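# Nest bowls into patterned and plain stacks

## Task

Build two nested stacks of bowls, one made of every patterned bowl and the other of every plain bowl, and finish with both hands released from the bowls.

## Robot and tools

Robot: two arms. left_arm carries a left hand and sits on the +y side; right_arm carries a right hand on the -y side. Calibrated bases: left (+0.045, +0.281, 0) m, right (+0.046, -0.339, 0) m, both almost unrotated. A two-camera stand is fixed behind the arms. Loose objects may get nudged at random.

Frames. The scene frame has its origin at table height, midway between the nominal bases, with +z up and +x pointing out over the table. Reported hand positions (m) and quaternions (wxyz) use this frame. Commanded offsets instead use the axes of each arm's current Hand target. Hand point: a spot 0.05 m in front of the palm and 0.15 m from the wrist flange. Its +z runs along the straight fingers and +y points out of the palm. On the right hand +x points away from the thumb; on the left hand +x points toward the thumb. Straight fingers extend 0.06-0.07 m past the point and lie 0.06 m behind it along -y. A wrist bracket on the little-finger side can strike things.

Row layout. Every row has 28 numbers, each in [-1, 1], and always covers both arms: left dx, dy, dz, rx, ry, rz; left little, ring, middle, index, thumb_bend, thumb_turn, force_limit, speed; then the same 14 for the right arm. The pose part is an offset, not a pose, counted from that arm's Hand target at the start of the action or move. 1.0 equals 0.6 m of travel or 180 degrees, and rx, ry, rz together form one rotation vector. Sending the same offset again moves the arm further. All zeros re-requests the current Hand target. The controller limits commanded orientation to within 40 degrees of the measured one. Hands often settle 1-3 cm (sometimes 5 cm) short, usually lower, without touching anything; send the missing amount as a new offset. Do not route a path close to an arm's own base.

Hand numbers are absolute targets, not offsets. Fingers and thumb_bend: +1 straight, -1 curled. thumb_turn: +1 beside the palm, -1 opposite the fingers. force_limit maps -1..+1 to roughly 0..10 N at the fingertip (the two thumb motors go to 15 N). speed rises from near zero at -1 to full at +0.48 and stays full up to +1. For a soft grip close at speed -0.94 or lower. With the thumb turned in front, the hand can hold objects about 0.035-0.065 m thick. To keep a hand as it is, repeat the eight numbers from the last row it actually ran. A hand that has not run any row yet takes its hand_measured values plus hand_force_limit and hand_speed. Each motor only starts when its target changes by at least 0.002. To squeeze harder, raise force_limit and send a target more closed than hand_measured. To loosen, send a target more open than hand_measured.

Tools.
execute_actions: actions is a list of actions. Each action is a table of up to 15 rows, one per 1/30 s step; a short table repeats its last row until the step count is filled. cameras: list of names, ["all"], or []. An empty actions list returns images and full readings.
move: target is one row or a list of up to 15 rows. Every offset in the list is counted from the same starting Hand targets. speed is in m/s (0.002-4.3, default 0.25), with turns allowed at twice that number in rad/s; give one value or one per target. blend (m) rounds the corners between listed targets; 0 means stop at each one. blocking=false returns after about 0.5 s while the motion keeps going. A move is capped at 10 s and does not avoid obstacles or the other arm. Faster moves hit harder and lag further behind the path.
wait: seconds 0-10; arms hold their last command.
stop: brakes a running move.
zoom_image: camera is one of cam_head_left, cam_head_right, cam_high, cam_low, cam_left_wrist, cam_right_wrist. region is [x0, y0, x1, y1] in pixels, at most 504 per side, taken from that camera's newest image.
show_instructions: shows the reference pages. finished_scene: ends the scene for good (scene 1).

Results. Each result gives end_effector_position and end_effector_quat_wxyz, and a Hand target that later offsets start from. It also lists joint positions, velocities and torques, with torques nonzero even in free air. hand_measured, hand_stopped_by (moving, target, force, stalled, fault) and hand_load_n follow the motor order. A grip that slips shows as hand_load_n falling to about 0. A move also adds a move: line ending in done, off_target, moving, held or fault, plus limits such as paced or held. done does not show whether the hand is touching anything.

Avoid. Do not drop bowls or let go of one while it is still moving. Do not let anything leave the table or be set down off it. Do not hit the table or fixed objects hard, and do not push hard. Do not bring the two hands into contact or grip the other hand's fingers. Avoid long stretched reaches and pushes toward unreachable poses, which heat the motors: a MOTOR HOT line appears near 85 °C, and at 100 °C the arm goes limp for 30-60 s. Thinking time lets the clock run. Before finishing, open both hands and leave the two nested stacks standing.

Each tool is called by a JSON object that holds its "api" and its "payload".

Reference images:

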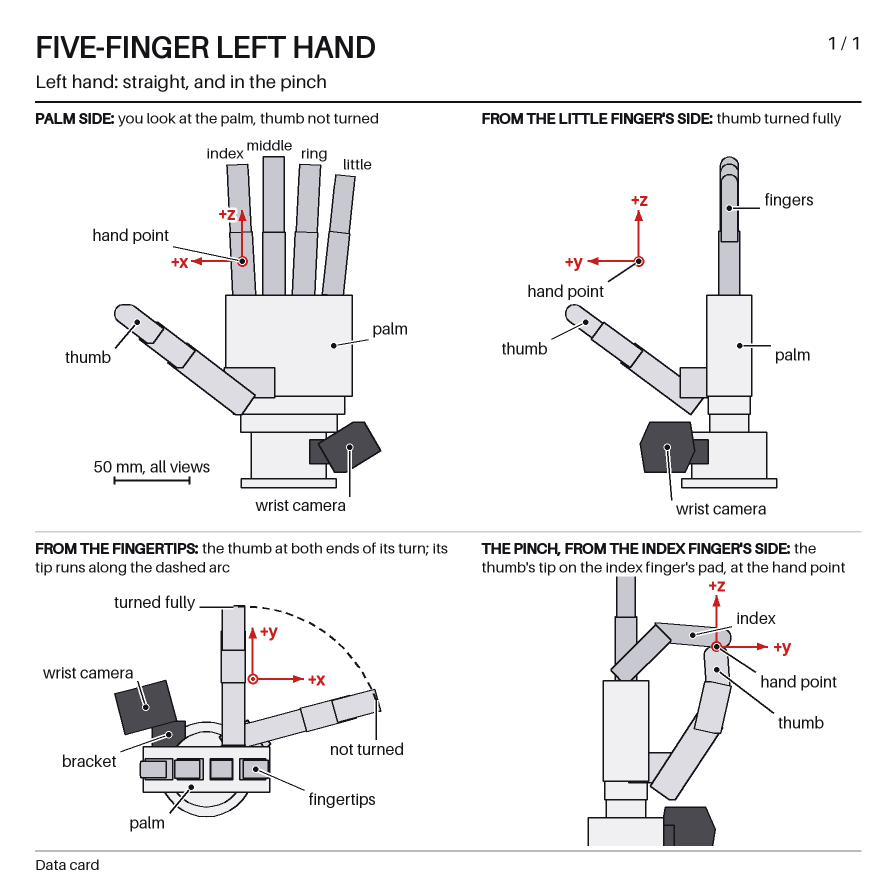

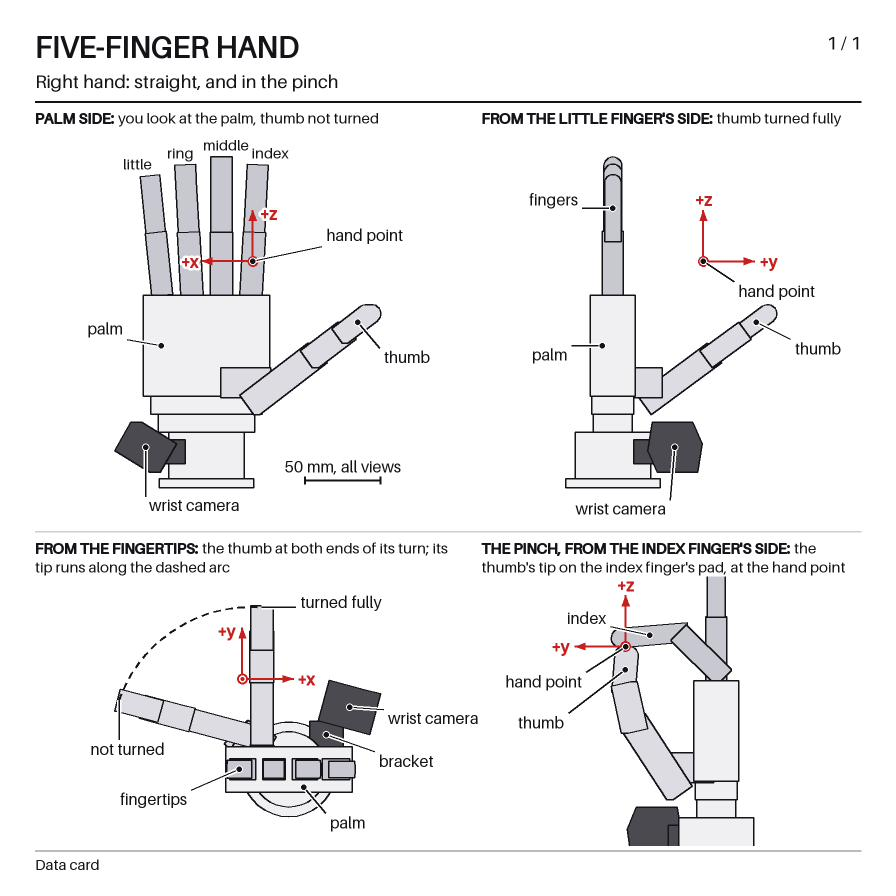

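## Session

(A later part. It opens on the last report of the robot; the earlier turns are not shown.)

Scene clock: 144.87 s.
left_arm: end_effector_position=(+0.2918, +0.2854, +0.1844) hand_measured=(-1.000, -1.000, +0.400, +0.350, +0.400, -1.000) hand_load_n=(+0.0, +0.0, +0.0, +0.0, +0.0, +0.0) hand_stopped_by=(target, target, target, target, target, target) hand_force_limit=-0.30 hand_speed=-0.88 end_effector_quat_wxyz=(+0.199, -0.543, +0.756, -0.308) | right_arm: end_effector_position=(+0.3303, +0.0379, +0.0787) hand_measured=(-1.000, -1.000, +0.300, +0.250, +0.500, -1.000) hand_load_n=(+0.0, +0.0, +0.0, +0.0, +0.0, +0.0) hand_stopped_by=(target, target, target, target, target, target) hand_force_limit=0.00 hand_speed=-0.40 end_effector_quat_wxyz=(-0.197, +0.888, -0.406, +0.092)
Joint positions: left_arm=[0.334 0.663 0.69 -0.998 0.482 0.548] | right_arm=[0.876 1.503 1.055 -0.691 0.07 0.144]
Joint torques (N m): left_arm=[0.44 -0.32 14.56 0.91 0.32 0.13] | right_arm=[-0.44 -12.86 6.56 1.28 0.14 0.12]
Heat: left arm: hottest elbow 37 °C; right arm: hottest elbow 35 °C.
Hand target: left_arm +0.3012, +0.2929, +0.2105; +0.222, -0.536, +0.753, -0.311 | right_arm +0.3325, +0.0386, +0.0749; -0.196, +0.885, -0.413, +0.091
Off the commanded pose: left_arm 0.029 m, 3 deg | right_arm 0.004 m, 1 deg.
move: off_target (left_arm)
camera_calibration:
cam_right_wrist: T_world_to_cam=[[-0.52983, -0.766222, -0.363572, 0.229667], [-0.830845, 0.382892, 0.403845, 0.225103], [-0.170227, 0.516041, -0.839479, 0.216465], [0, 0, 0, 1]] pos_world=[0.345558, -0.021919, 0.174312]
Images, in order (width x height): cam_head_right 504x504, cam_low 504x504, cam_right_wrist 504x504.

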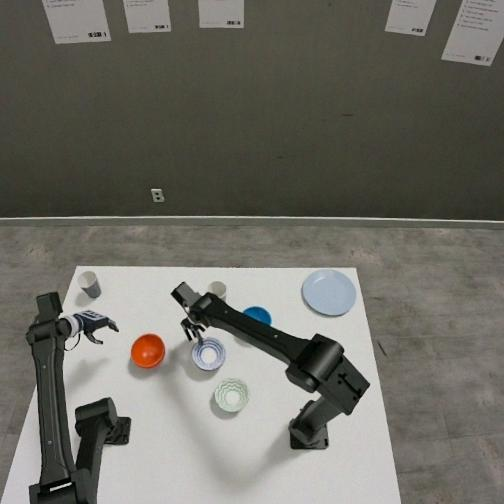

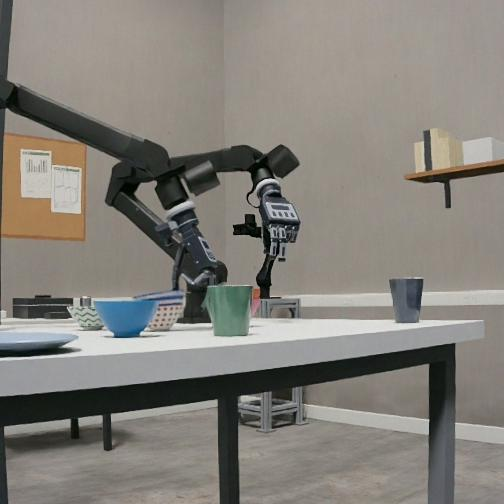

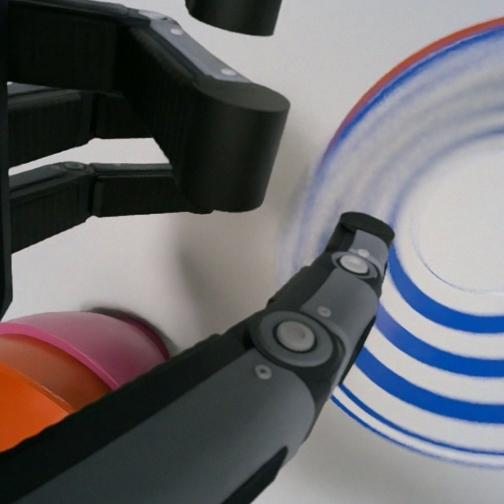

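{"api": "wait", "payload": {"seconds": 0.5, "cameras": ["cam_low", "cam_head_right", "cam_right_wrist", "cam_head_left"]}}

{"api": "zoom_image", "payload": {"camera": "cam_low", "region": [100, 220, 220, 340]}}

{"api": "zoom_image", "payload": {"camera": "cam_head_right", "region": [150, 290, 290, 430]}}

Scene clock: 145.73 s.
left_arm: end_effector_position=(+0.2918, +0.2854, +0.1844) hand_measured=(-1.000, -1.000, +0.400, +0.350, +0.400, -1.000) hand_load_n=(+0.0, +0.0, +0.0, +0.0, +0.0, +0.0) hand_stopped_by=(target, target, target, target, target, target) hand_force_limit=-0.30 hand_speed=-0.88 end_effector_quat_wxyz=(+0.199, -0.543, +0.756, -0.308) | right_arm: end_effector_position=(+0.3303, +0.0379, +0.0787) hand_measured=(-1.000, -1.000, +0.300, +0.250, +0.500, -1.000) hand_load_n=(+0.0, +0.0, +0.0, +0.0, +0.0, +0.0) hand_stopped_by=(target, target, target, target, target, target) hand_force_limit=0.00 hand_speed=-0.40 end_effector_quat_wxyz=(-0.197, +0.888, -0.406, +0.092)
Joint positions: left_arm=[0.334 0.663 0.69 -0.998 0.482 0.548] | right_arm=[0.876 1.503 1.055 -0.691 0.07 0.144]
Joint torques (N m): left_arm=[0.32 -0.26 14.6 0.85 0.32 0.12] | right_arm=[-0.44 -12.98 6.56 1.42 0.13 0.12]
Heat: left arm: hottest elbow 37 °C; right arm: hottest elbow 35 °C.
Hand target: left_arm +0.3012, +0.2929, +0.2105; +0.222, -0.536, +0.753, -0.311 | right_arm +0.3325, +0.0385, +0.0749; -0.196, +0.885, -0.413, +0.091
Off the commanded pose: left_arm 0.029 m, 3 deg | right_arm 0.004 m, 1 deg.
wait: 0.50 s; at rest from the start
camera_calibration:
cam_right_wrist: T_world_to_cam=[[-0.52983, -0.766222, -0.363572, 0.229667], [-0.830845, 0.382892, 0.403845, 0.225103], [-0.170227, 0.516041, -0.839479, 0.216465], [0, 0, 0, 1]] pos_world=[0.345558, -0.021919, 0.174312]
Images, in order (width x height): cam_head_left 504x504, cam_head_right 504x504, cam_low 504x504, cam_right_wrist 504x504.

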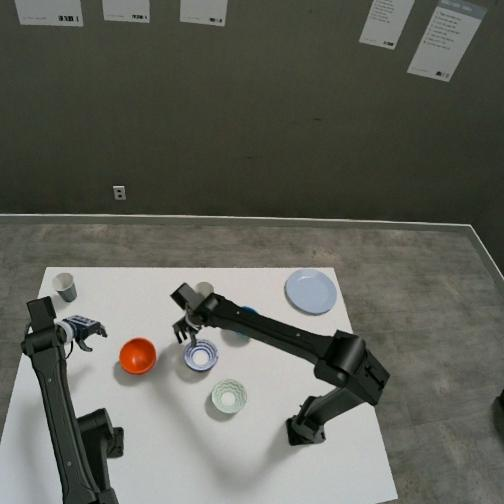

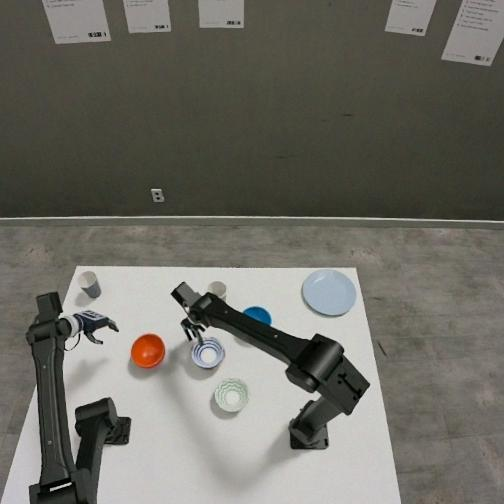

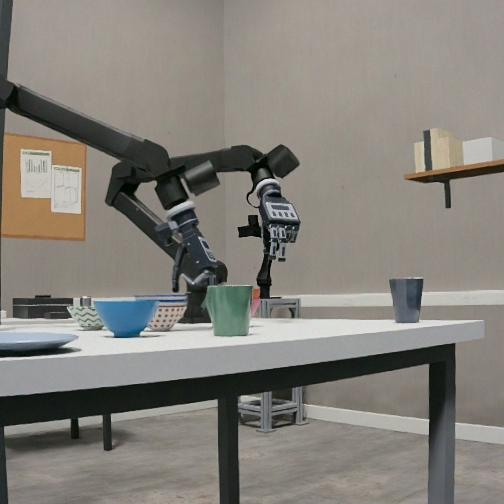

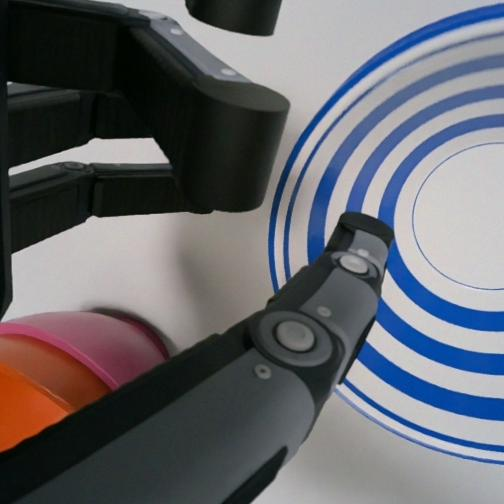

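Scaled by 4.200 from the camera's 504x504 image, which has a finer 720x720 frame.

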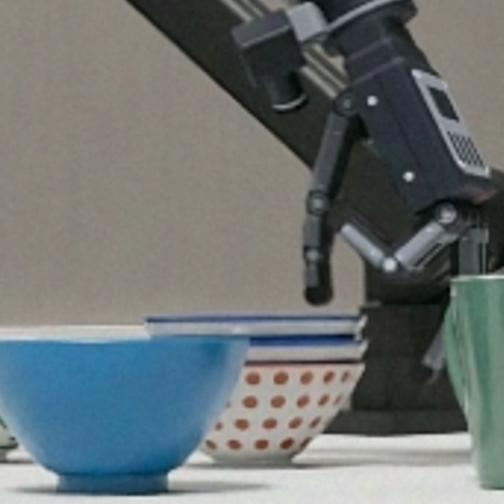

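Scaled by 3.600 from the camera's 504x504 image, which has a finer 720x720 frame.

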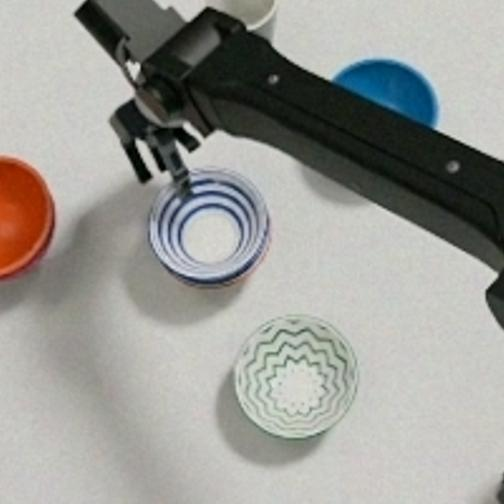

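{"api": "move", "payload": {"target": [[0, 0, 0, 0, 0, 0, -1, -1, 0.4, 0.35, 0.4, -1, -0.3, -0.88, 0,0,0, 0,0,0, -1, -1, 0.5, 0.5, 0.5, -1, 0.0, -0.4],[0, 0, 0, 0, 0, 0, -1, -1, 0.4, 0.35, 0.4, -1, -0.3, -0.88, 0,-0.0845,-0.1813, 0,0,0, -1, -1, 0.5, 0.5, 0.5, -1, 0.0, -0.4],[0, 0, 0, 0, 0, 0, -1, -1, 0.4, 0.35, 0.4, -1, -0.3, -0.88, -0.0716,0.2006,-0.2592, 0.1093,-0.0800,-0.1143, -1, -1, 0.5, 0.5, 0.5, -1, 0.0, -0.4]], "speed": [0.05,0.08,0.15], "cameras": ["cam_low", "cam_head_right", "cam_right_wrist"]}}

{"api": "zoom_image", "payload": {"camera": "cam_right_wrist", "region": [304, 40, 504, 440]}}

Scene clock: 151.97 s.
left_arm: end_effector_position=(+0.2918, +0.2854, +0.1844) hand_measured=(-1.000, -1.000, +0.400, +0.350, +0.400, -1.000) hand_load_n=(+0.0, +0.0, +0.0, +0.0, +0.0, +0.0) hand_stopped_by=(target, target, target, target, target, target) hand_force_limit=-0.30 hand_speed=-0.88 end_effector_quat_wxyz=(+0.199, -0.543, +0.756, -0.308) | right_arm: end_effector_position=(+0.1743, -0.0436, +0.1636) hand_measured=(-1.000, -1.000, +0.500, +0.500, +0.500, -1.000) hand_load_n=(+0.0, +0.0, +0.0, +0.0, -0.5, +0.0) hand_stopped_by=(target, target, target, target, target, target) hand_force_limit=0.00 hand_speed=-0.40 end_effector_quat_wxyz=(-0.365, +0.902, -0.215, +0.081)
Joint positions: left_arm=[0.334 0.663 0.69 -0.998 0.482 0.548] | right_arm=[1.047 0.78 0.657 -0.683 -0.053 -0.039]
Joint torques (N m): left_arm=[0.21 -0.21 14.57 0.85 0.32 0.11] | right_arm=[0.97 -4.78 7.3 2.26 -0.08 -0.14]
Heat: left arm: hottest elbow 37 °C; right arm: hottest elbow 35 °C.
Hand target: left_arm +0.3012, +0.2929, +0.2105; +0.222, -0.536, +0.753, -0.311 | right_arm +0.1709, -0.0408, +0.1650; -0.374, +0.902, -0.200, +0.083
Off the commanded pose: left_arm 0.029 m, 3 deg | right_arm 0.005 m, 2 deg.
move: off_target (left_arm)
camera_calibration:
cam_right_wrist: T_world_to_cam=[[-0.126735, -0.758983, -0.638658, 0.0904764], [-0.960228, -0.0676203, 0.270907, 0.117112], [-0.2488, 0.64759, -0.720226, 0.303061], [0, 0, 0, 1]] pos_world=[0.199323, -0.11967, 0.244329]
Images, in order (width x height): cam_head_right 504x504, cam_low 504x504, cam_right_wrist 504x504.

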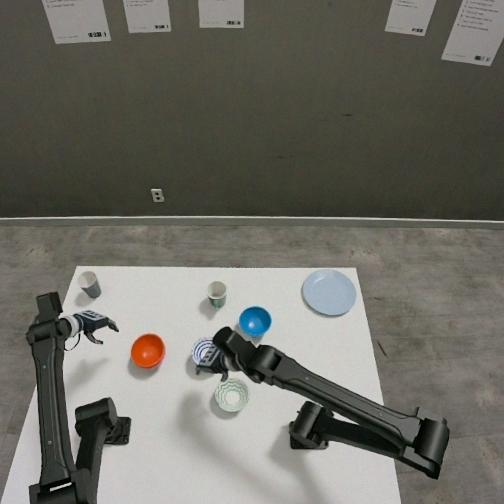

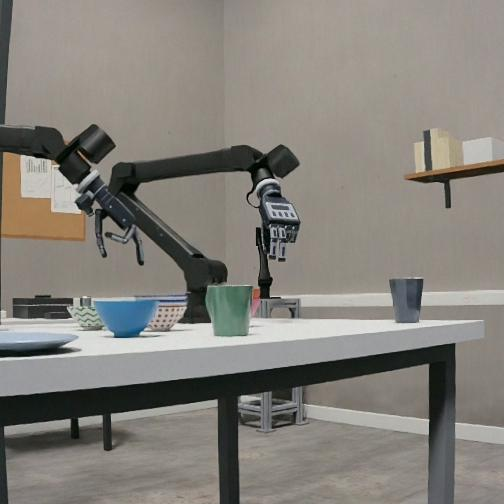

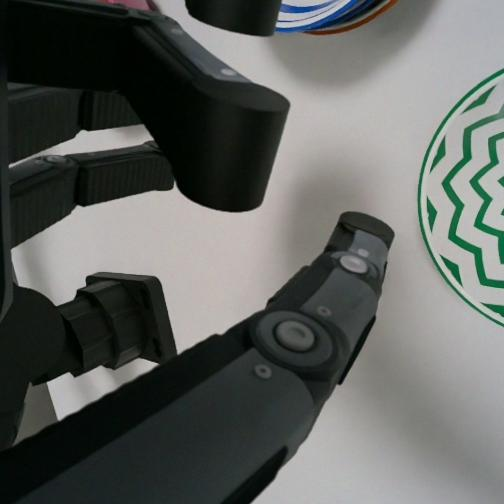

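Scaled by 1.260 from the camera's 504x504 image, which has a finer 720x720 frame.

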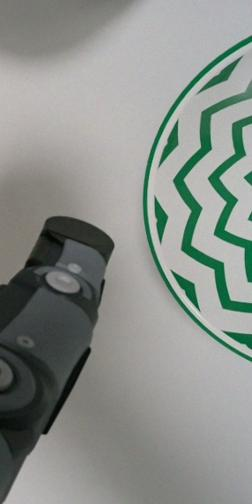

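{"api": "move", "payload": {"target": [[0, 0, 0, 0, 0, 0, -1, -1, 0.4, 0.35, 0.4, -1, -0.3, -0.88, -0.0015,0.0797,0.0900, 0,0,0, -1, -1, 0.4, 0.35, 0.45, -1, 0.0, -0.4],[0, 0, 0, 0, 0, 0, -1, -1, 0.4, 0.35, 0.4, -1, -0.3, -0.88, -0.0015,0.1452,0.1555, 0,0,0, -1, -1, 0.4, 0.35, 0.45, -1, 0.0, -0.4]], "speed": [0.08,0.06], "cameras": ["cam_low", "cam_right_wrist"]}}

Scene clock: 155.90 s.
left_arm: end_effector_position=(+0.2918, +0.2854, +0.1844) hand_measured=(-1.000, -1.000, +0.400, +0.350, +0.400, -1.000) hand_load_n=(+0.0, +0.0, +0.0, +0.0, +0.0, +0.0) hand_stopped_by=(target, target, target, target, target, target) hand_force_limit=-0.30 hand_speed=-0.88 end_effector_quat_wxyz=(+0.199, -0.543, +0.756, -0.308) | right_arm: end_effector_position=(+0.1755, -0.0381, +0.0419) hand_measured=(-1.000, -1.000, +0.400, +0.350, +0.450, -1.000) hand_load_n=(+0.0, +0.0, +0.0, +0.0, +0.5, +0.0) hand_stopped_by=(target, target, target, target, target, target) hand_force_limit=0.00 hand_speed=-0.40 end_effector_quat_wxyz=(-0.374, +0.899, -0.211, +0.083)
Joint positions: left_arm=[0.334 0.663 0.69 -0.998 0.482 0.548] | right_arm=[1.052 0.952 0.387 -0.219 -0.053 -0.04]
Joint torques (N m): left_arm=[0.38 -0.26 14.57 0.85 0.3 0.13] | right_arm=[0.85 -3.84 6.27 2.37 0.08 -0.09]
Heat: left arm: hottest elbow 38 °C; right arm: hottest elbow 35 °C.
Hand target: left_arm +0.3012, +0.2929, +0.2105; +0.222, -0.536, +0.753, -0.311 | right_arm +0.1719, -0.0364, +0.0374; -0.374, +0.902, -0.200, +0.083
Off the commanded pose: left_arm 0.029 m, 3 deg | right_arm 0.006 m, 1 deg.
move: off_target (left_arm)
camera_calibration:
cam_right_wrist: T_world_to_cam=[[-0.115114, -0.748125, -0.653496, 0.016064], [-0.96274, -0.0780355, 0.258923, 0.152182], [-0.244703, 0.658953, -0.711268, 0.211505], [0, 0, 0, 1]] pos_world=[0.200117, -0.115478, 0.121531]
Images, in order (width x height): cam_low 504x504, cam_right_wrist 504x504.

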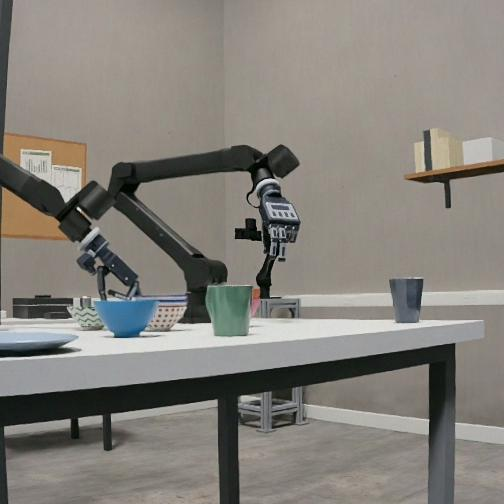

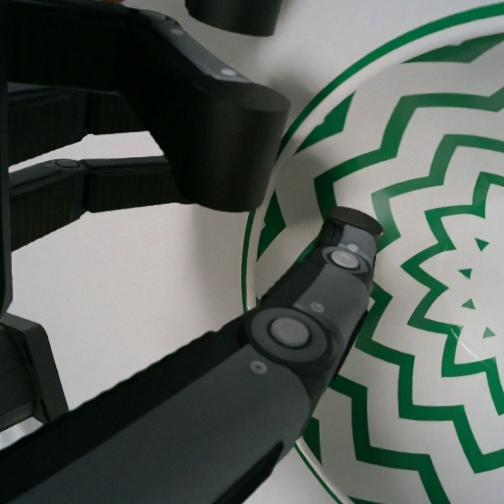

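{"api": "move", "payload": {"target": [0, 0, 0, 0, 0, 0, -1, -1, 0.4, 0.35, 0.4, -1, -0.3, -0.88, 0,0,0, 0,0,0, -1, -1, -0.6, -0.7, 0.23, -1, 0.0, -0.92], "speed": 0.06}}

Scene clock: 159.13 s.
left_arm: end_effector_position=(+0.2918, +0.2854, +0.1844) hand_measured=(-1.000, -1.000, +0.400, +0.350, +0.400, -1.000) hand_load_n=(+0.0, +0.0, +0.0, +0.0, +0.0, +0.0) hand_stopped_by=(target, target, target, target, target, target) hand_force_limit=-0.30 hand_speed=-0.88 end_effector_quat_wxyz=(+0.199, -0.543, +0.756, -0.308) | right_arm: end_effector_position=(+0.1753, -0.0380, +0.0416) hand_measured=(-1.000, -1.000, -0.218, -0.254, +0.230, -1.000) hand_load_n=(+0.0, +0.0, +5.5, +4.5, +1.5, -0.5) hand_stopped_by=(target, target, force, force, target, target) hand_force_limit=0.00 hand_speed=-0.92 end_effector_quat_wxyz=(-0.374, +0.899, -0.211, +0.083)
Joint positions: left_arm=[0.334 0.663 0.69 -0.998 0.482 0.548] | right_arm=[1.053 0.954 0.387 -0.219 -0.053 -0.04]
Joint torques (N m): left_arm=[0.26 -0.32 14.54 0.84 0.31 0.13] | right_arm=[0.85 -3.9 6.28 2.3 0.09 -0.1]
Heat: left arm: hottest elbow 38 °C; right arm: hottest elbow 35 °C.
Hand target: left_arm +0.3012, +0.2929, +0.2105; +0.222, -0.536, +0.753, -0.311 | right_arm +0.1718, -0.0365, +0.0373; -0.374, +0.902, -0.200, +0.083
Off the commanded pose: left_arm 0.029 m, 3 deg | right_arm 0.006 m, 1 deg.
move: off_target (left_arm)

{"api": "move", "payload": {"target": [[0, 0, 0, 0, 0, 0, -1, -1, 0.4, 0.35, 0.4, -1, -0.3, -0.88, 0,-0.2121,-0.2121, 0,0,0, -1, -1, -0.6, -0.7, 0.23, -1, 0.0, -0.92],[0, 0, 0, 0, 0, 0, -1, -1, 0.4, 0.35, 0.4, -1, -0.3, -0.88, 0.1898,-0.3695,-0.0493, -0.1093,0.0800,0.1143, -1, -1, -0.6, -0.7, 0.23, -1, 0.0, -0.92]], "speed": [0.08,0.08], "cameras": ["cam_low", "cam_head_right", "cam_right_wrist", "cam_head_left"]}}

{"api": "zoom_image", "payload": {"camera": "cam_low", "region": [100, 190, 260, 350]}}

{"api": "zoom_image", "payload": {"camera": "cam_head_right", "region": [150, 290, 290, 430]}}

Scene clock: 166.97 s.
left_arm: end_effector_position=(+0.2918, +0.2854, +0.1844) hand_measured=(-1.000, -1.000, +0.400, +0.350, +0.400, -1.000) hand_load_n=(+0.0, +0.0, +0.0, +0.0, +0.0, +0.0) hand_stopped_by=(target, target, target, target, target, target) hand_force_limit=-0.30 hand_speed=-0.88 end_effector_quat_wxyz=(+0.199, -0.543, +0.756, -0.308) | right_arm: end_effector_position=(+0.3143, +0.0258, +0.1905) hand_measured=(-1.000, -1.000, -0.218, -0.254, +0.234, -1.000) hand_load_n=(+0.0, +0.0, +9.0, +1.5, +9.5, +1.5) hand_stopped_by=(target, target, force, force, target, target) hand_force_limit=0.00 hand_speed=-0.92 end_effector_quat_wxyz=(-0.174, +0.896, -0.401, +0.084)
Joint positions: left_arm=[0.334 0.663 0.69 -0.998 0.482 0.548] | right_arm=[0.886 1.399 1.259 -1.048 0.069 0.139]
Joint torques (N m): left_arm=[0.21 -0.32 14.58 0.9 0.3 0.13] | right_arm=[-1.2 -12.1 11.7 0.54 0.13 0.17]
Heat: left arm: hottest elbow 38 °C; right arm: hottest elbow 36 °C.
Hand target: left_arm +0.3012, +0.2929, +0.2105; +0.222, -0.536, +0.753, -0.311 | right_arm +0.3326, +0.0384, +0.2151; -0.197, +0.885, -0.413, +0.091
Off the commanded pose: left_arm 0.029 m, 3 deg | right_arm 0.033 m, 3 deg.
move: off_target (left_arm, right_arm)
camera_calibration:
cam_right_wrist: T_world_to_cam=[[-0.528673, -0.787211, -0.317497, 0.243975], [-0.824041, 0.386253, 0.414445, 0.167089], [-0.203621, 0.480736, -0.852896, 0.327787], [0, 0, 0, 1]] pos_world=[0.333415, -0.0300579, 0.28778]
Images, in order (width x height): cam_head_left 504x504, cam_head_right 504x504, cam_low 504x504, cam_right_wrist 504x504.

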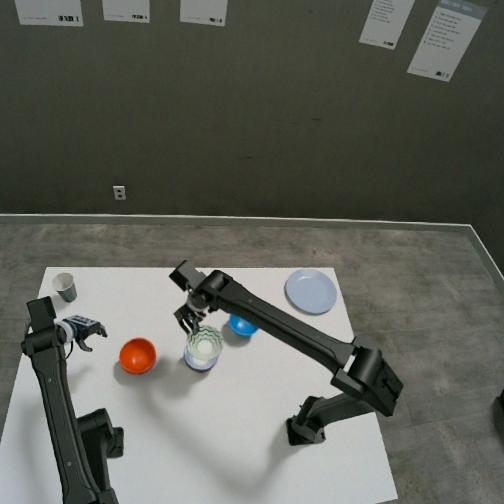

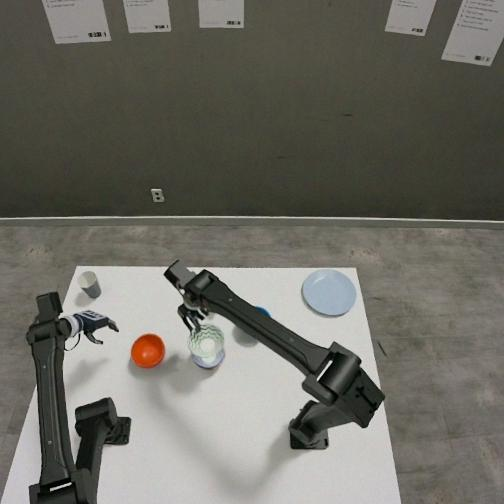

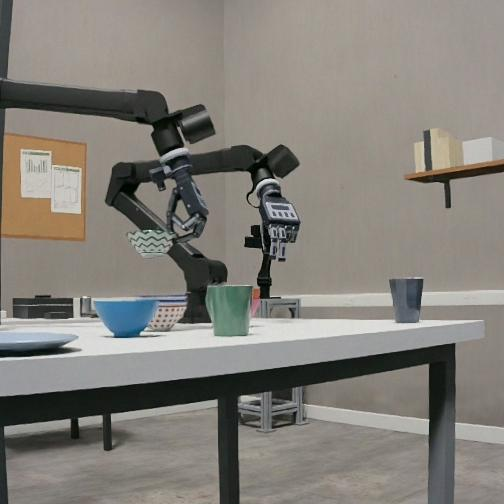

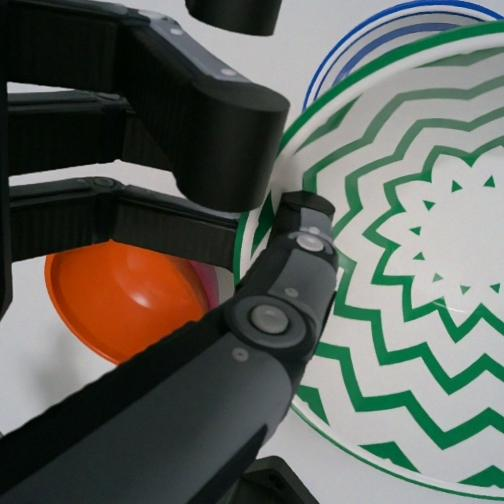

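Scaled by 3.150 from the camera's 504x504 image, which has a finer 720x720 frame.

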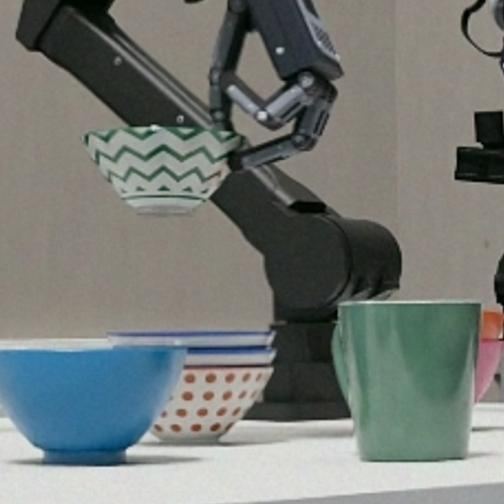

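Scaled by 3.600 from the camera's 504x504 image, which has a finer 720x720 frame.

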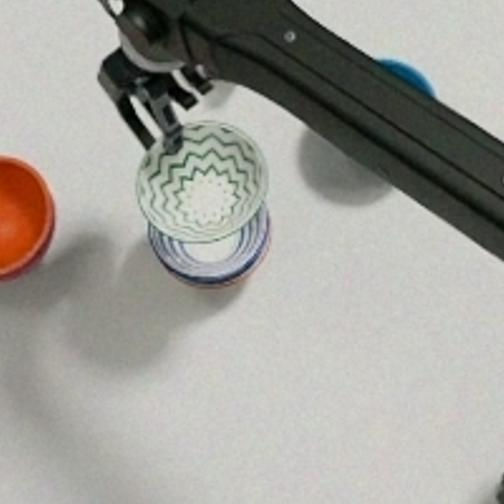

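{"api": "move", "payload": {"target": [0, 0, 0, 0, 0, 0, -1, -1, 0.4, 0.35, 0.4, -1, -0.3, -0.88, -0.0008,0.0663,0.1440, 0,0,0, -1, -1, -0.6, -0.7, 0.23, -1, 0.0, -0.92], "speed": 0.07, "cameras": ["cam_low", "cam_head_right", "cam_head_left"]}}

{"api": "zoom_image", "payload": {"camera": "cam_low", "region": [100, 220, 220, 340]}}

{"api": "zoom_image", "payload": {"camera": "cam_head_right", "region": [150, 290, 290, 430]}}

{"api": "zoom_image", "payload": {"camera": "cam_head_left", "region": [130, 290, 270, 430]}}

Scene clock: 170.67 s.
left_arm: end_effector_position=(+0.2918, +0.2854, +0.1844) hand_measured=(-1.000, -1.000, +0.400, +0.350, +0.400, -1.000) hand_load_n=(+0.0, +0.0, +0.0, +0.0, +0.0, +0.0) hand_stopped_by=(target, target, target, target, target, target) hand_force_limit=-0.30 hand_speed=-0.88 end_effector_quat_wxyz=(+0.199, -0.543, +0.756, -0.308) | right_arm: end_effector_position=(+0.3254, +0.0391, +0.1217) hand_measured=(-1.000, -1.000, -0.218, -0.254, +0.234, -1.000) hand_load_n=(+0.0, +0.0, +9.0, +1.5, +9.0, +1.5) hand_stopped_by=(target, target, force, force, target, target) hand_force_limit=0.00 hand_speed=-0.92 end_effector_quat_wxyz=(-0.193, +0.891, -0.401, +0.090)
Joint positions: left_arm=[0.334 0.663 0.69 -0.998 0.482 0.548] | right_arm=[0.886 1.459 1.13 -0.819 0.07 0.14]
Joint torques (N m): left_arm=[0.15 -0.26 14.57 0.85 0.32 0.13] | right_arm=[-1.08 -12.86 6.94 1.58 0.13 0.16]
Heat: left arm: hottest elbow 38 °C; right arm: hottest elbow 36 °C.
Hand target: left_arm +0.3012, +0.2929, +0.2105; +0.222, -0.536, +0.753, -0.311 | right_arm +0.3325, +0.0390, +0.1199; -0.196, +0.885, -0.413, +0.091
Off the commanded pose: left_arm 0.029 m, 3 deg | right_arm 0.007 m, 2 deg.
move: off_target (left_arm)
Images, in order (width x height): cam_head_left 504x504, cam_head_right 504x504, cam_low 504x504.

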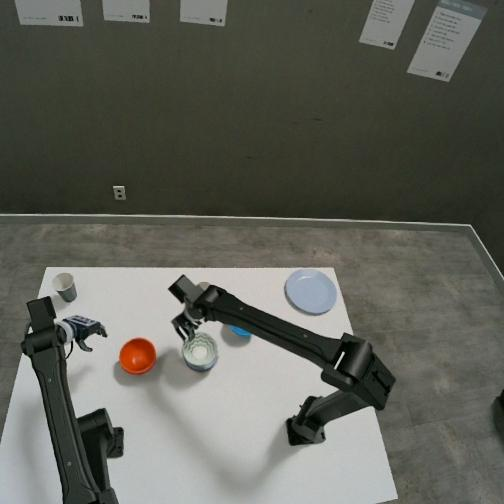

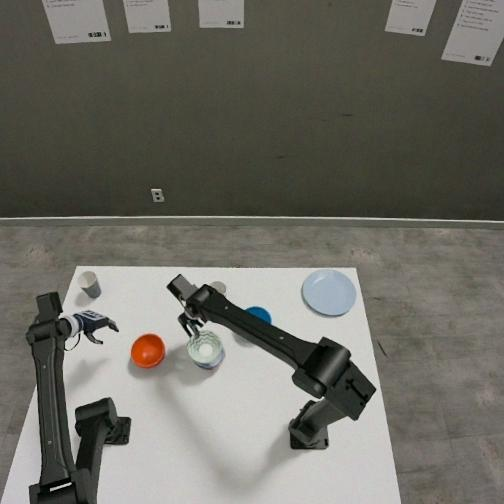

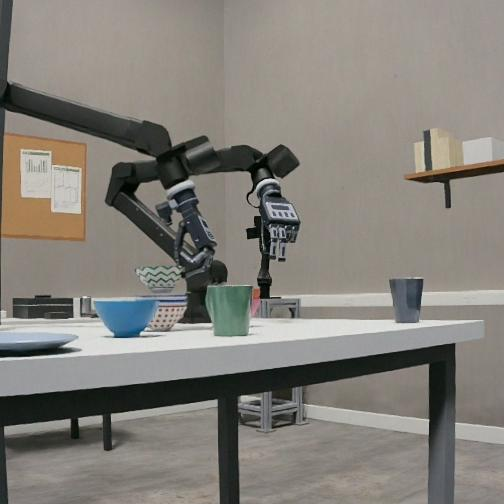

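Scaled by 4.200 from the camera's 504x504 image, which has a finer 720x720 frame.

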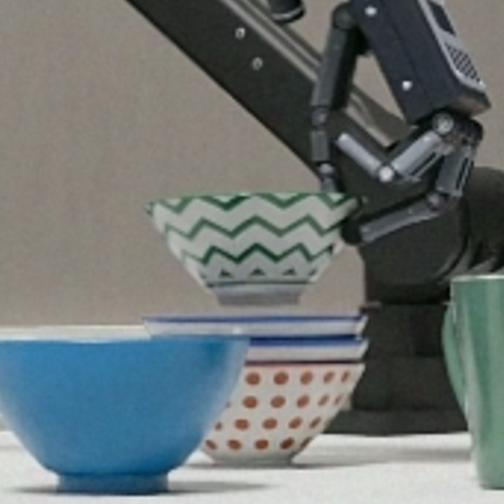

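Scaled by 3.600 from the camera's 504x504 image, which has a finer 720x720 frame.

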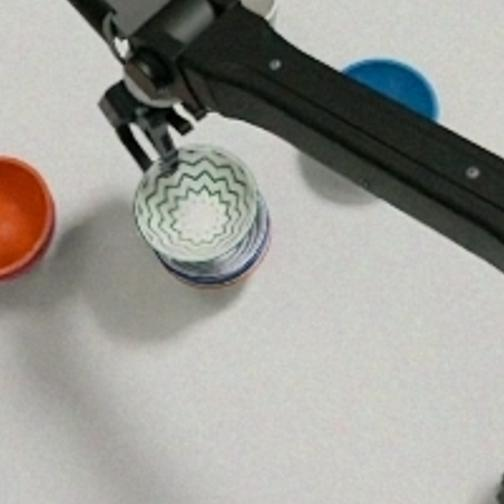

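Scaled by 3.600 from the camera's 504x504 image, which has a finer 720x720 frame.

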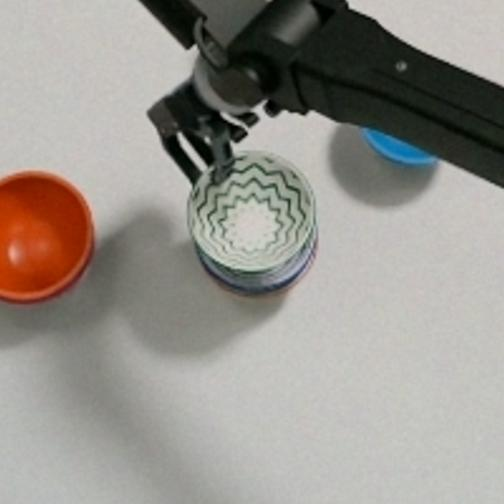

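{"api": "move", "payload": {"target": [0, 0, 0, 0, 0, 0, -1, -1, 0.4, 0.35, 0.4, -1, -0.3, -0.88, 0.0053,0.0215,0.0380, 0,0,0, -1, -1, -0.6, -0.7, 0.23, -1, 0.0, -0.92], "speed": 0.05, "cameras": ["cam_low", "cam_head_right", "cam_head_left"]}}

{"api": "zoom_image", "payload": {"camera": "cam_low", "region": [100, 220, 220, 340]}}

{"api": "zoom_image", "payload": {"camera": "cam_head_right", "region": [150, 290, 290, 430]}}

{"api": "zoom_image", "payload": {"camera": "cam_head_left", "region": [130, 290, 270, 430]}}

Scene clock: 172.80 s.
left_arm: end_effector_position=(+0.2918, +0.2854, +0.1844) hand_measured=(-1.000, -1.000, +0.400, +0.350, +0.400, -1.000) hand_load_n=(+0.0, +0.0, +0.0, +0.0, +0.0, +0.0) hand_stopped_by=(target, target, target, target, target, target) hand_force_limit=-0.30 hand_speed=-0.88 end_effector_quat_wxyz=(+0.199, -0.543, +0.756, -0.308) | right_arm: end_effector_position=(+0.3256, +0.0363, +0.0962) hand_measured=(-1.000, -1.000, -0.218, -0.254, +0.234, -1.000) hand_load_n=(+0.0, +0.0, +9.0, +1.5, +9.5, +1.5) hand_stopped_by=(target, target, force, force, target, target) hand_force_limit=0.00 hand_speed=-0.92 end_effector_quat_wxyz=(-0.193, +0.890, -0.402, +0.090)
Joint positions: left_arm=[0.334 0.663 0.69 -0.998 0.482 0.548] | right_arm=[0.882 1.477 1.078 -0.747 0.07 0.14]
Joint torques (N m): left_arm=[0.32 -0.32 14.56 0.85 0.32 0.12] | right_arm=[-1.26 -12.86 6.76 1.65 0.03 0.1]
Heat: left arm: hottest elbow 38 °C; right arm: hottest elbow 36 °C.
Hand target: left_arm +0.3012, +0.2929, +0.2105; +0.222, -0.536, +0.753, -0.311 | right_arm +0.3330, +0.0352, +0.0938; -0.196, +0.885, -0.413, +0.091
Off the commanded pose: left_arm 0.029 m, 3 deg | right_arm 0.008 m, 1 deg.
move: off_target (left_arm)
Images, in order (width x height): cam_head_left 504x504, cam_head_right 504x504, cam_low 504x504.

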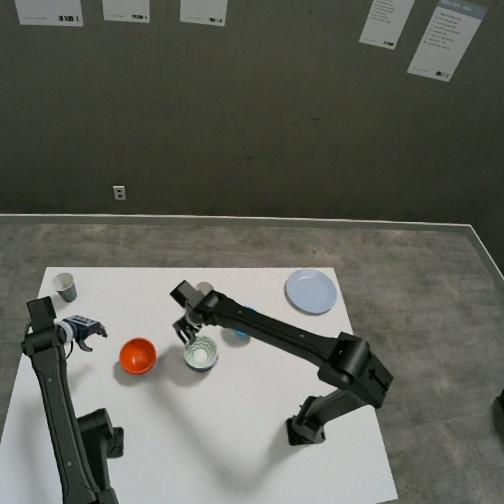

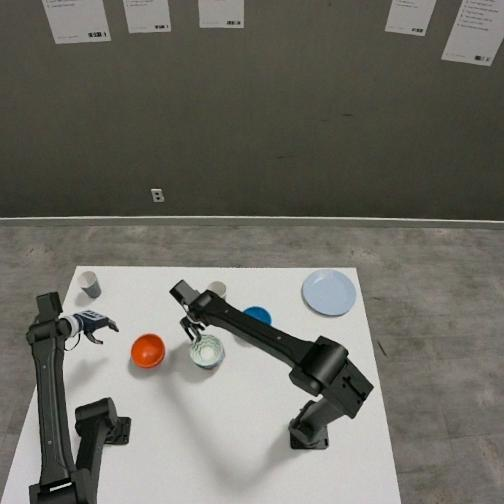

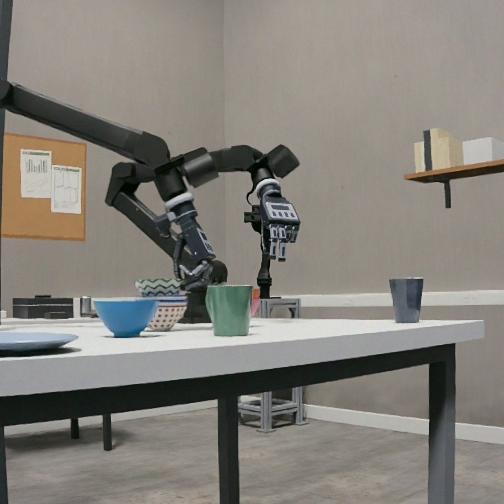

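Scaled by 4.200 from the camera's 504x504 image, which has a finer 720x720 frame.

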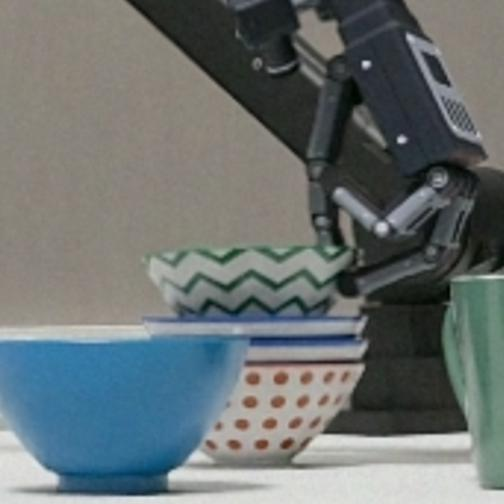

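Scaled by 3.600 from the camera's 504x504 image, which has a finer 720x720 frame.

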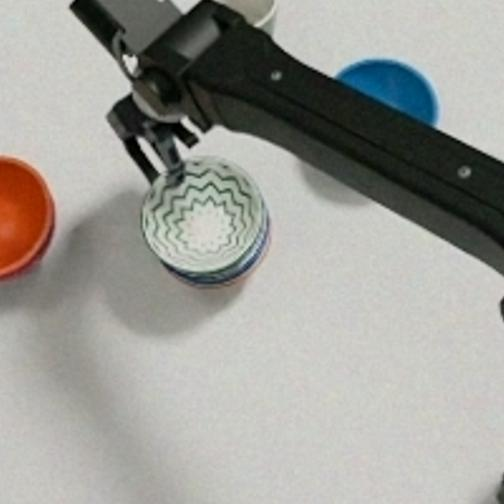

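Scaled by 3.600 from the camera's 504x504 image, which has a finer 720x720 frame.

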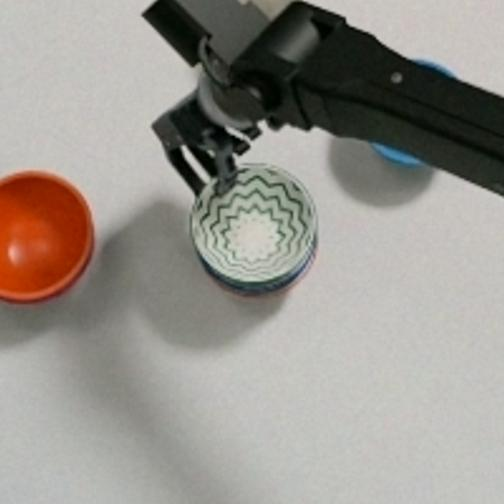

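{"api": "move", "payload": {"target": [0, 0, 0, 0, 0, 0, -1, -1, 0.4, 0.35, 0.4, -1, -0.3, -0.88, 0.0047,0.0063,0.0145, 0,0,0, -1, -1, -0.6, -0.7, 0.23, -1, 0.0, -0.92], "speed": 0.04, "cameras": ["cam_low", "cam_head_right"]}}

{"api": "zoom_image", "payload": {"camera": "cam_low", "region": [100, 220, 220, 340]}}

{"api": "zoom_image", "payload": {"camera": "cam_head_right", "region": [150, 290, 290, 430]}}

Scene clock: 174.33 s.
left_arm: end_effector_position=(+0.2918, +0.2854, +0.1844) hand_measured=(-1.000, -1.000, +0.400, +0.350, +0.400, -1.000) hand_load_n=(+0.0, +0.0, +0.0, -0.5, +0.0, +0.0) hand_stopped_by=(target, target, target, target, target, target) hand_force_limit=-0.30 hand_speed=-0.88 end_effector_quat_wxyz=(+0.199, -0.543, +0.756, -0.308) | right_arm: end_effector_position=(+0.3280, +0.0348, +0.0878) hand_measured=(-1.000, -1.000, -0.218, -0.254, +0.234, -1.000) hand_load_n=(+0.0, +0.0, +9.0, +2.0, +9.5, +1.5) hand_stopped_by=(target, target, force, force, target, target) hand_force_limit=0.00 hand_speed=-0.92 end_effector_quat_wxyz=(-0.194, +0.889, -0.405, +0.091)
Joint positions: left_arm=[0.334 0.663 0.69 -0.998 0.482 0.548] | right_arm=[0.876 1.486 1.063 -0.721 0.07 0.14]
Joint torques (N m): left_arm=[0.32 -0.26 14.6 0.88 0.3 0.13] | right_arm=[-1.2 -12.75 6.64 1.65 -0.08 0.05]
Heat: left arm: hottest elbow 38 °C; right arm: hottest elbow 36 °C.
Hand target: left_arm +0.3012, +0.2929, +0.2105; +0.222, -0.536, +0.753, -0.311 | right_arm +0.3350, +0.0333, +0.0843; -0.196, +0.885, -0.413, +0.091
Off the commanded pose: left_arm 0.029 m, 3 deg | right_arm 0.008 m, 1 deg.
move: off_target (left_arm)
Images, in order (width x height): cam_head_right 504x504, cam_low 504x504.

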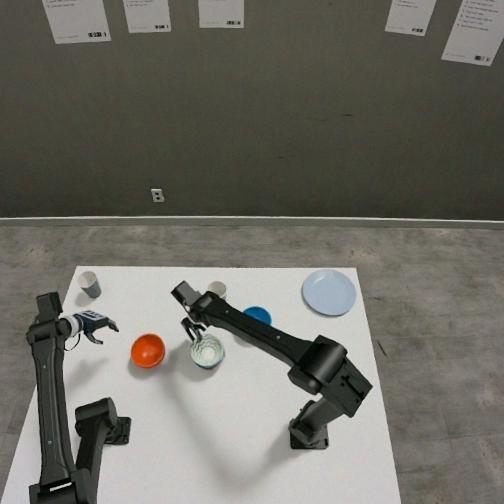

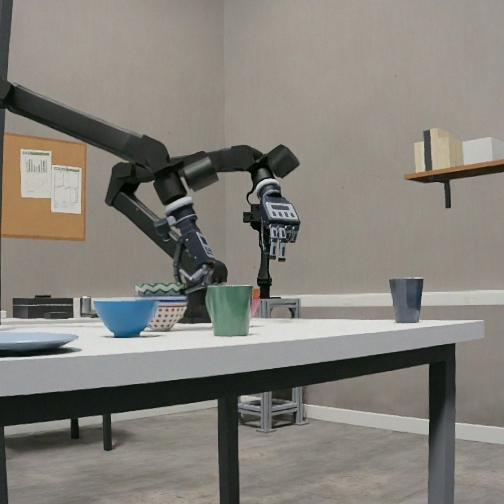

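Scaled by 4.200 from the camera's 504x504 image, which has a finer 720x720 frame.

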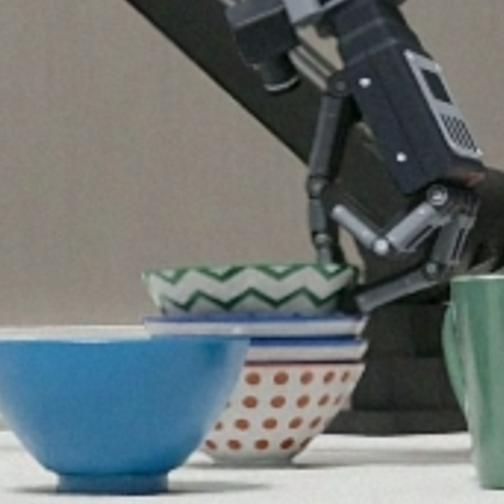

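Scaled by 3.600 from the camera's 504x504 image, which has a finer 720x720 frame.

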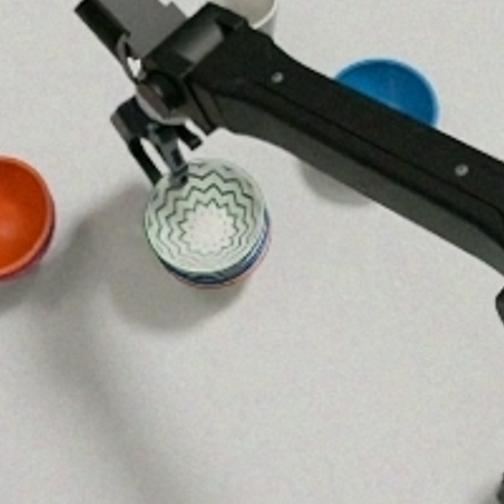

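{"api": "move", "payload": {"target": [0, 0, 0, 0, 0, 0, -1, -1, 0.4, 0.35, 0.4, -1, -0.3, -0.88, 0.0018,0.0050,0.0065, 0,0,0, -1, -1, -0.6, -0.7, 0.23, -1, 0.0, -0.92], "speed": 0.04, "cameras": ["cam_low", "cam_head_right"]}}

{"api": "zoom_image", "payload": {"camera": "cam_low", "region": [100, 220, 220, 340]}}

Scene clock: 175.57 s.
left_arm: end_effector_position=(+0.2918, +0.2854, +0.1844) hand_measured=(-1.000, -1.000, +0.400, +0.350, +0.400, -1.000) hand_load_n=(+0.0, +0.0, +0.0, +0.0, +0.0, +0.5) hand_stopped_by=(target, target, target, target, target, target) hand_force_limit=-0.30 hand_speed=-0.88 end_effector_quat_wxyz=(+0.199, -0.543, +0.756, -0.308) | right_arm: end_effector_position=(+0.3296, +0.0355, +0.0860) hand_measured=(-1.000, -1.000, -0.218, -0.254, +0.234, -1.000) hand_load_n=(+0.0, +0.0, +8.5, +2.0, +9.5, +1.5) hand_stopped_by=(target, target, force, force, target, target) hand_force_limit=0.00 hand_speed=-0.92 end_effector_quat_wxyz=(-0.199, +0.887, -0.406, +0.092)
Joint positions: left_arm=[0.334 0.663 0.69 -0.998 0.482 0.548] | right_arm=[0.874 1.486 1.056 -0.704 0.069 0.14]
Joint torques (N m): left_arm=[0.15 -0.32 14.56 0.85 0.31 0.12] | right_arm=[-1.2 -12.51 6.37 1.65 -0.07 0.03]
Heat: left arm: hottest elbow 38 °C; right arm: hottest elbow 36 °C.
Hand target: left_arm +0.3012, +0.2929, +0.2105; +0.222, -0.536, +0.753, -0.311 | right_arm +0.3349, +0.0317, +0.0795; -0.196, +0.885, -0.413, +0.091
Off the commanded pose: left_arm 0.029 m, 3 deg | right_arm 0.009 m, 1 deg.
move: off_target (left_arm)
Images, in order (width x height): cam_head_right 504x504, cam_low 504x504.

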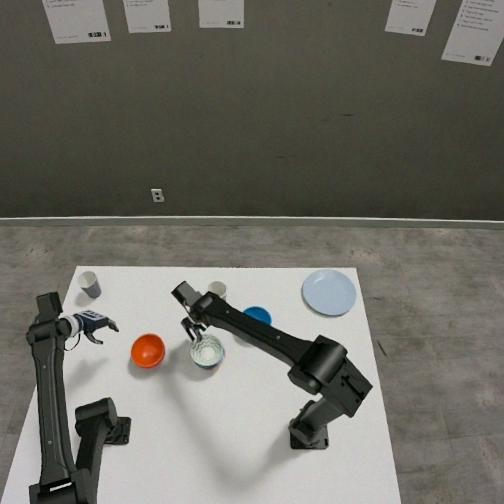

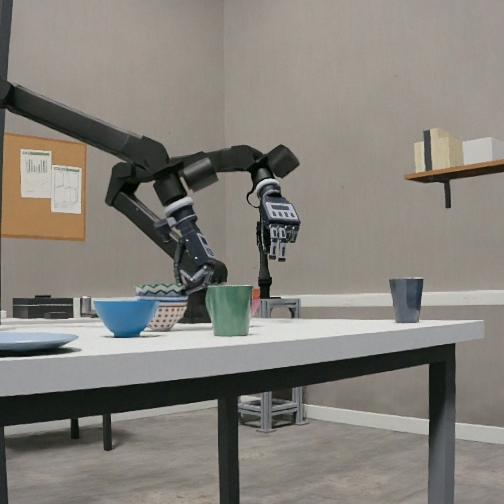

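Scaled by 4.200 from the camera's 504x504 image, which has a finer 720x720 frame.

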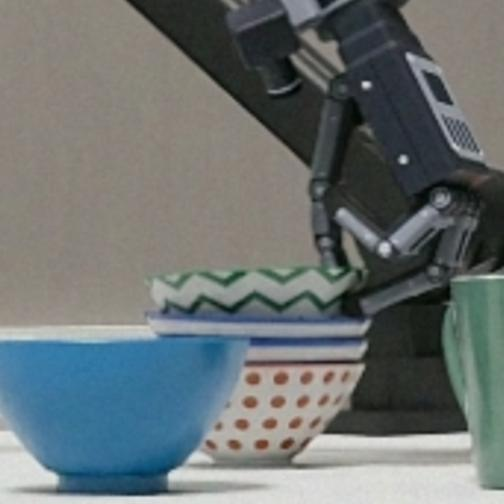

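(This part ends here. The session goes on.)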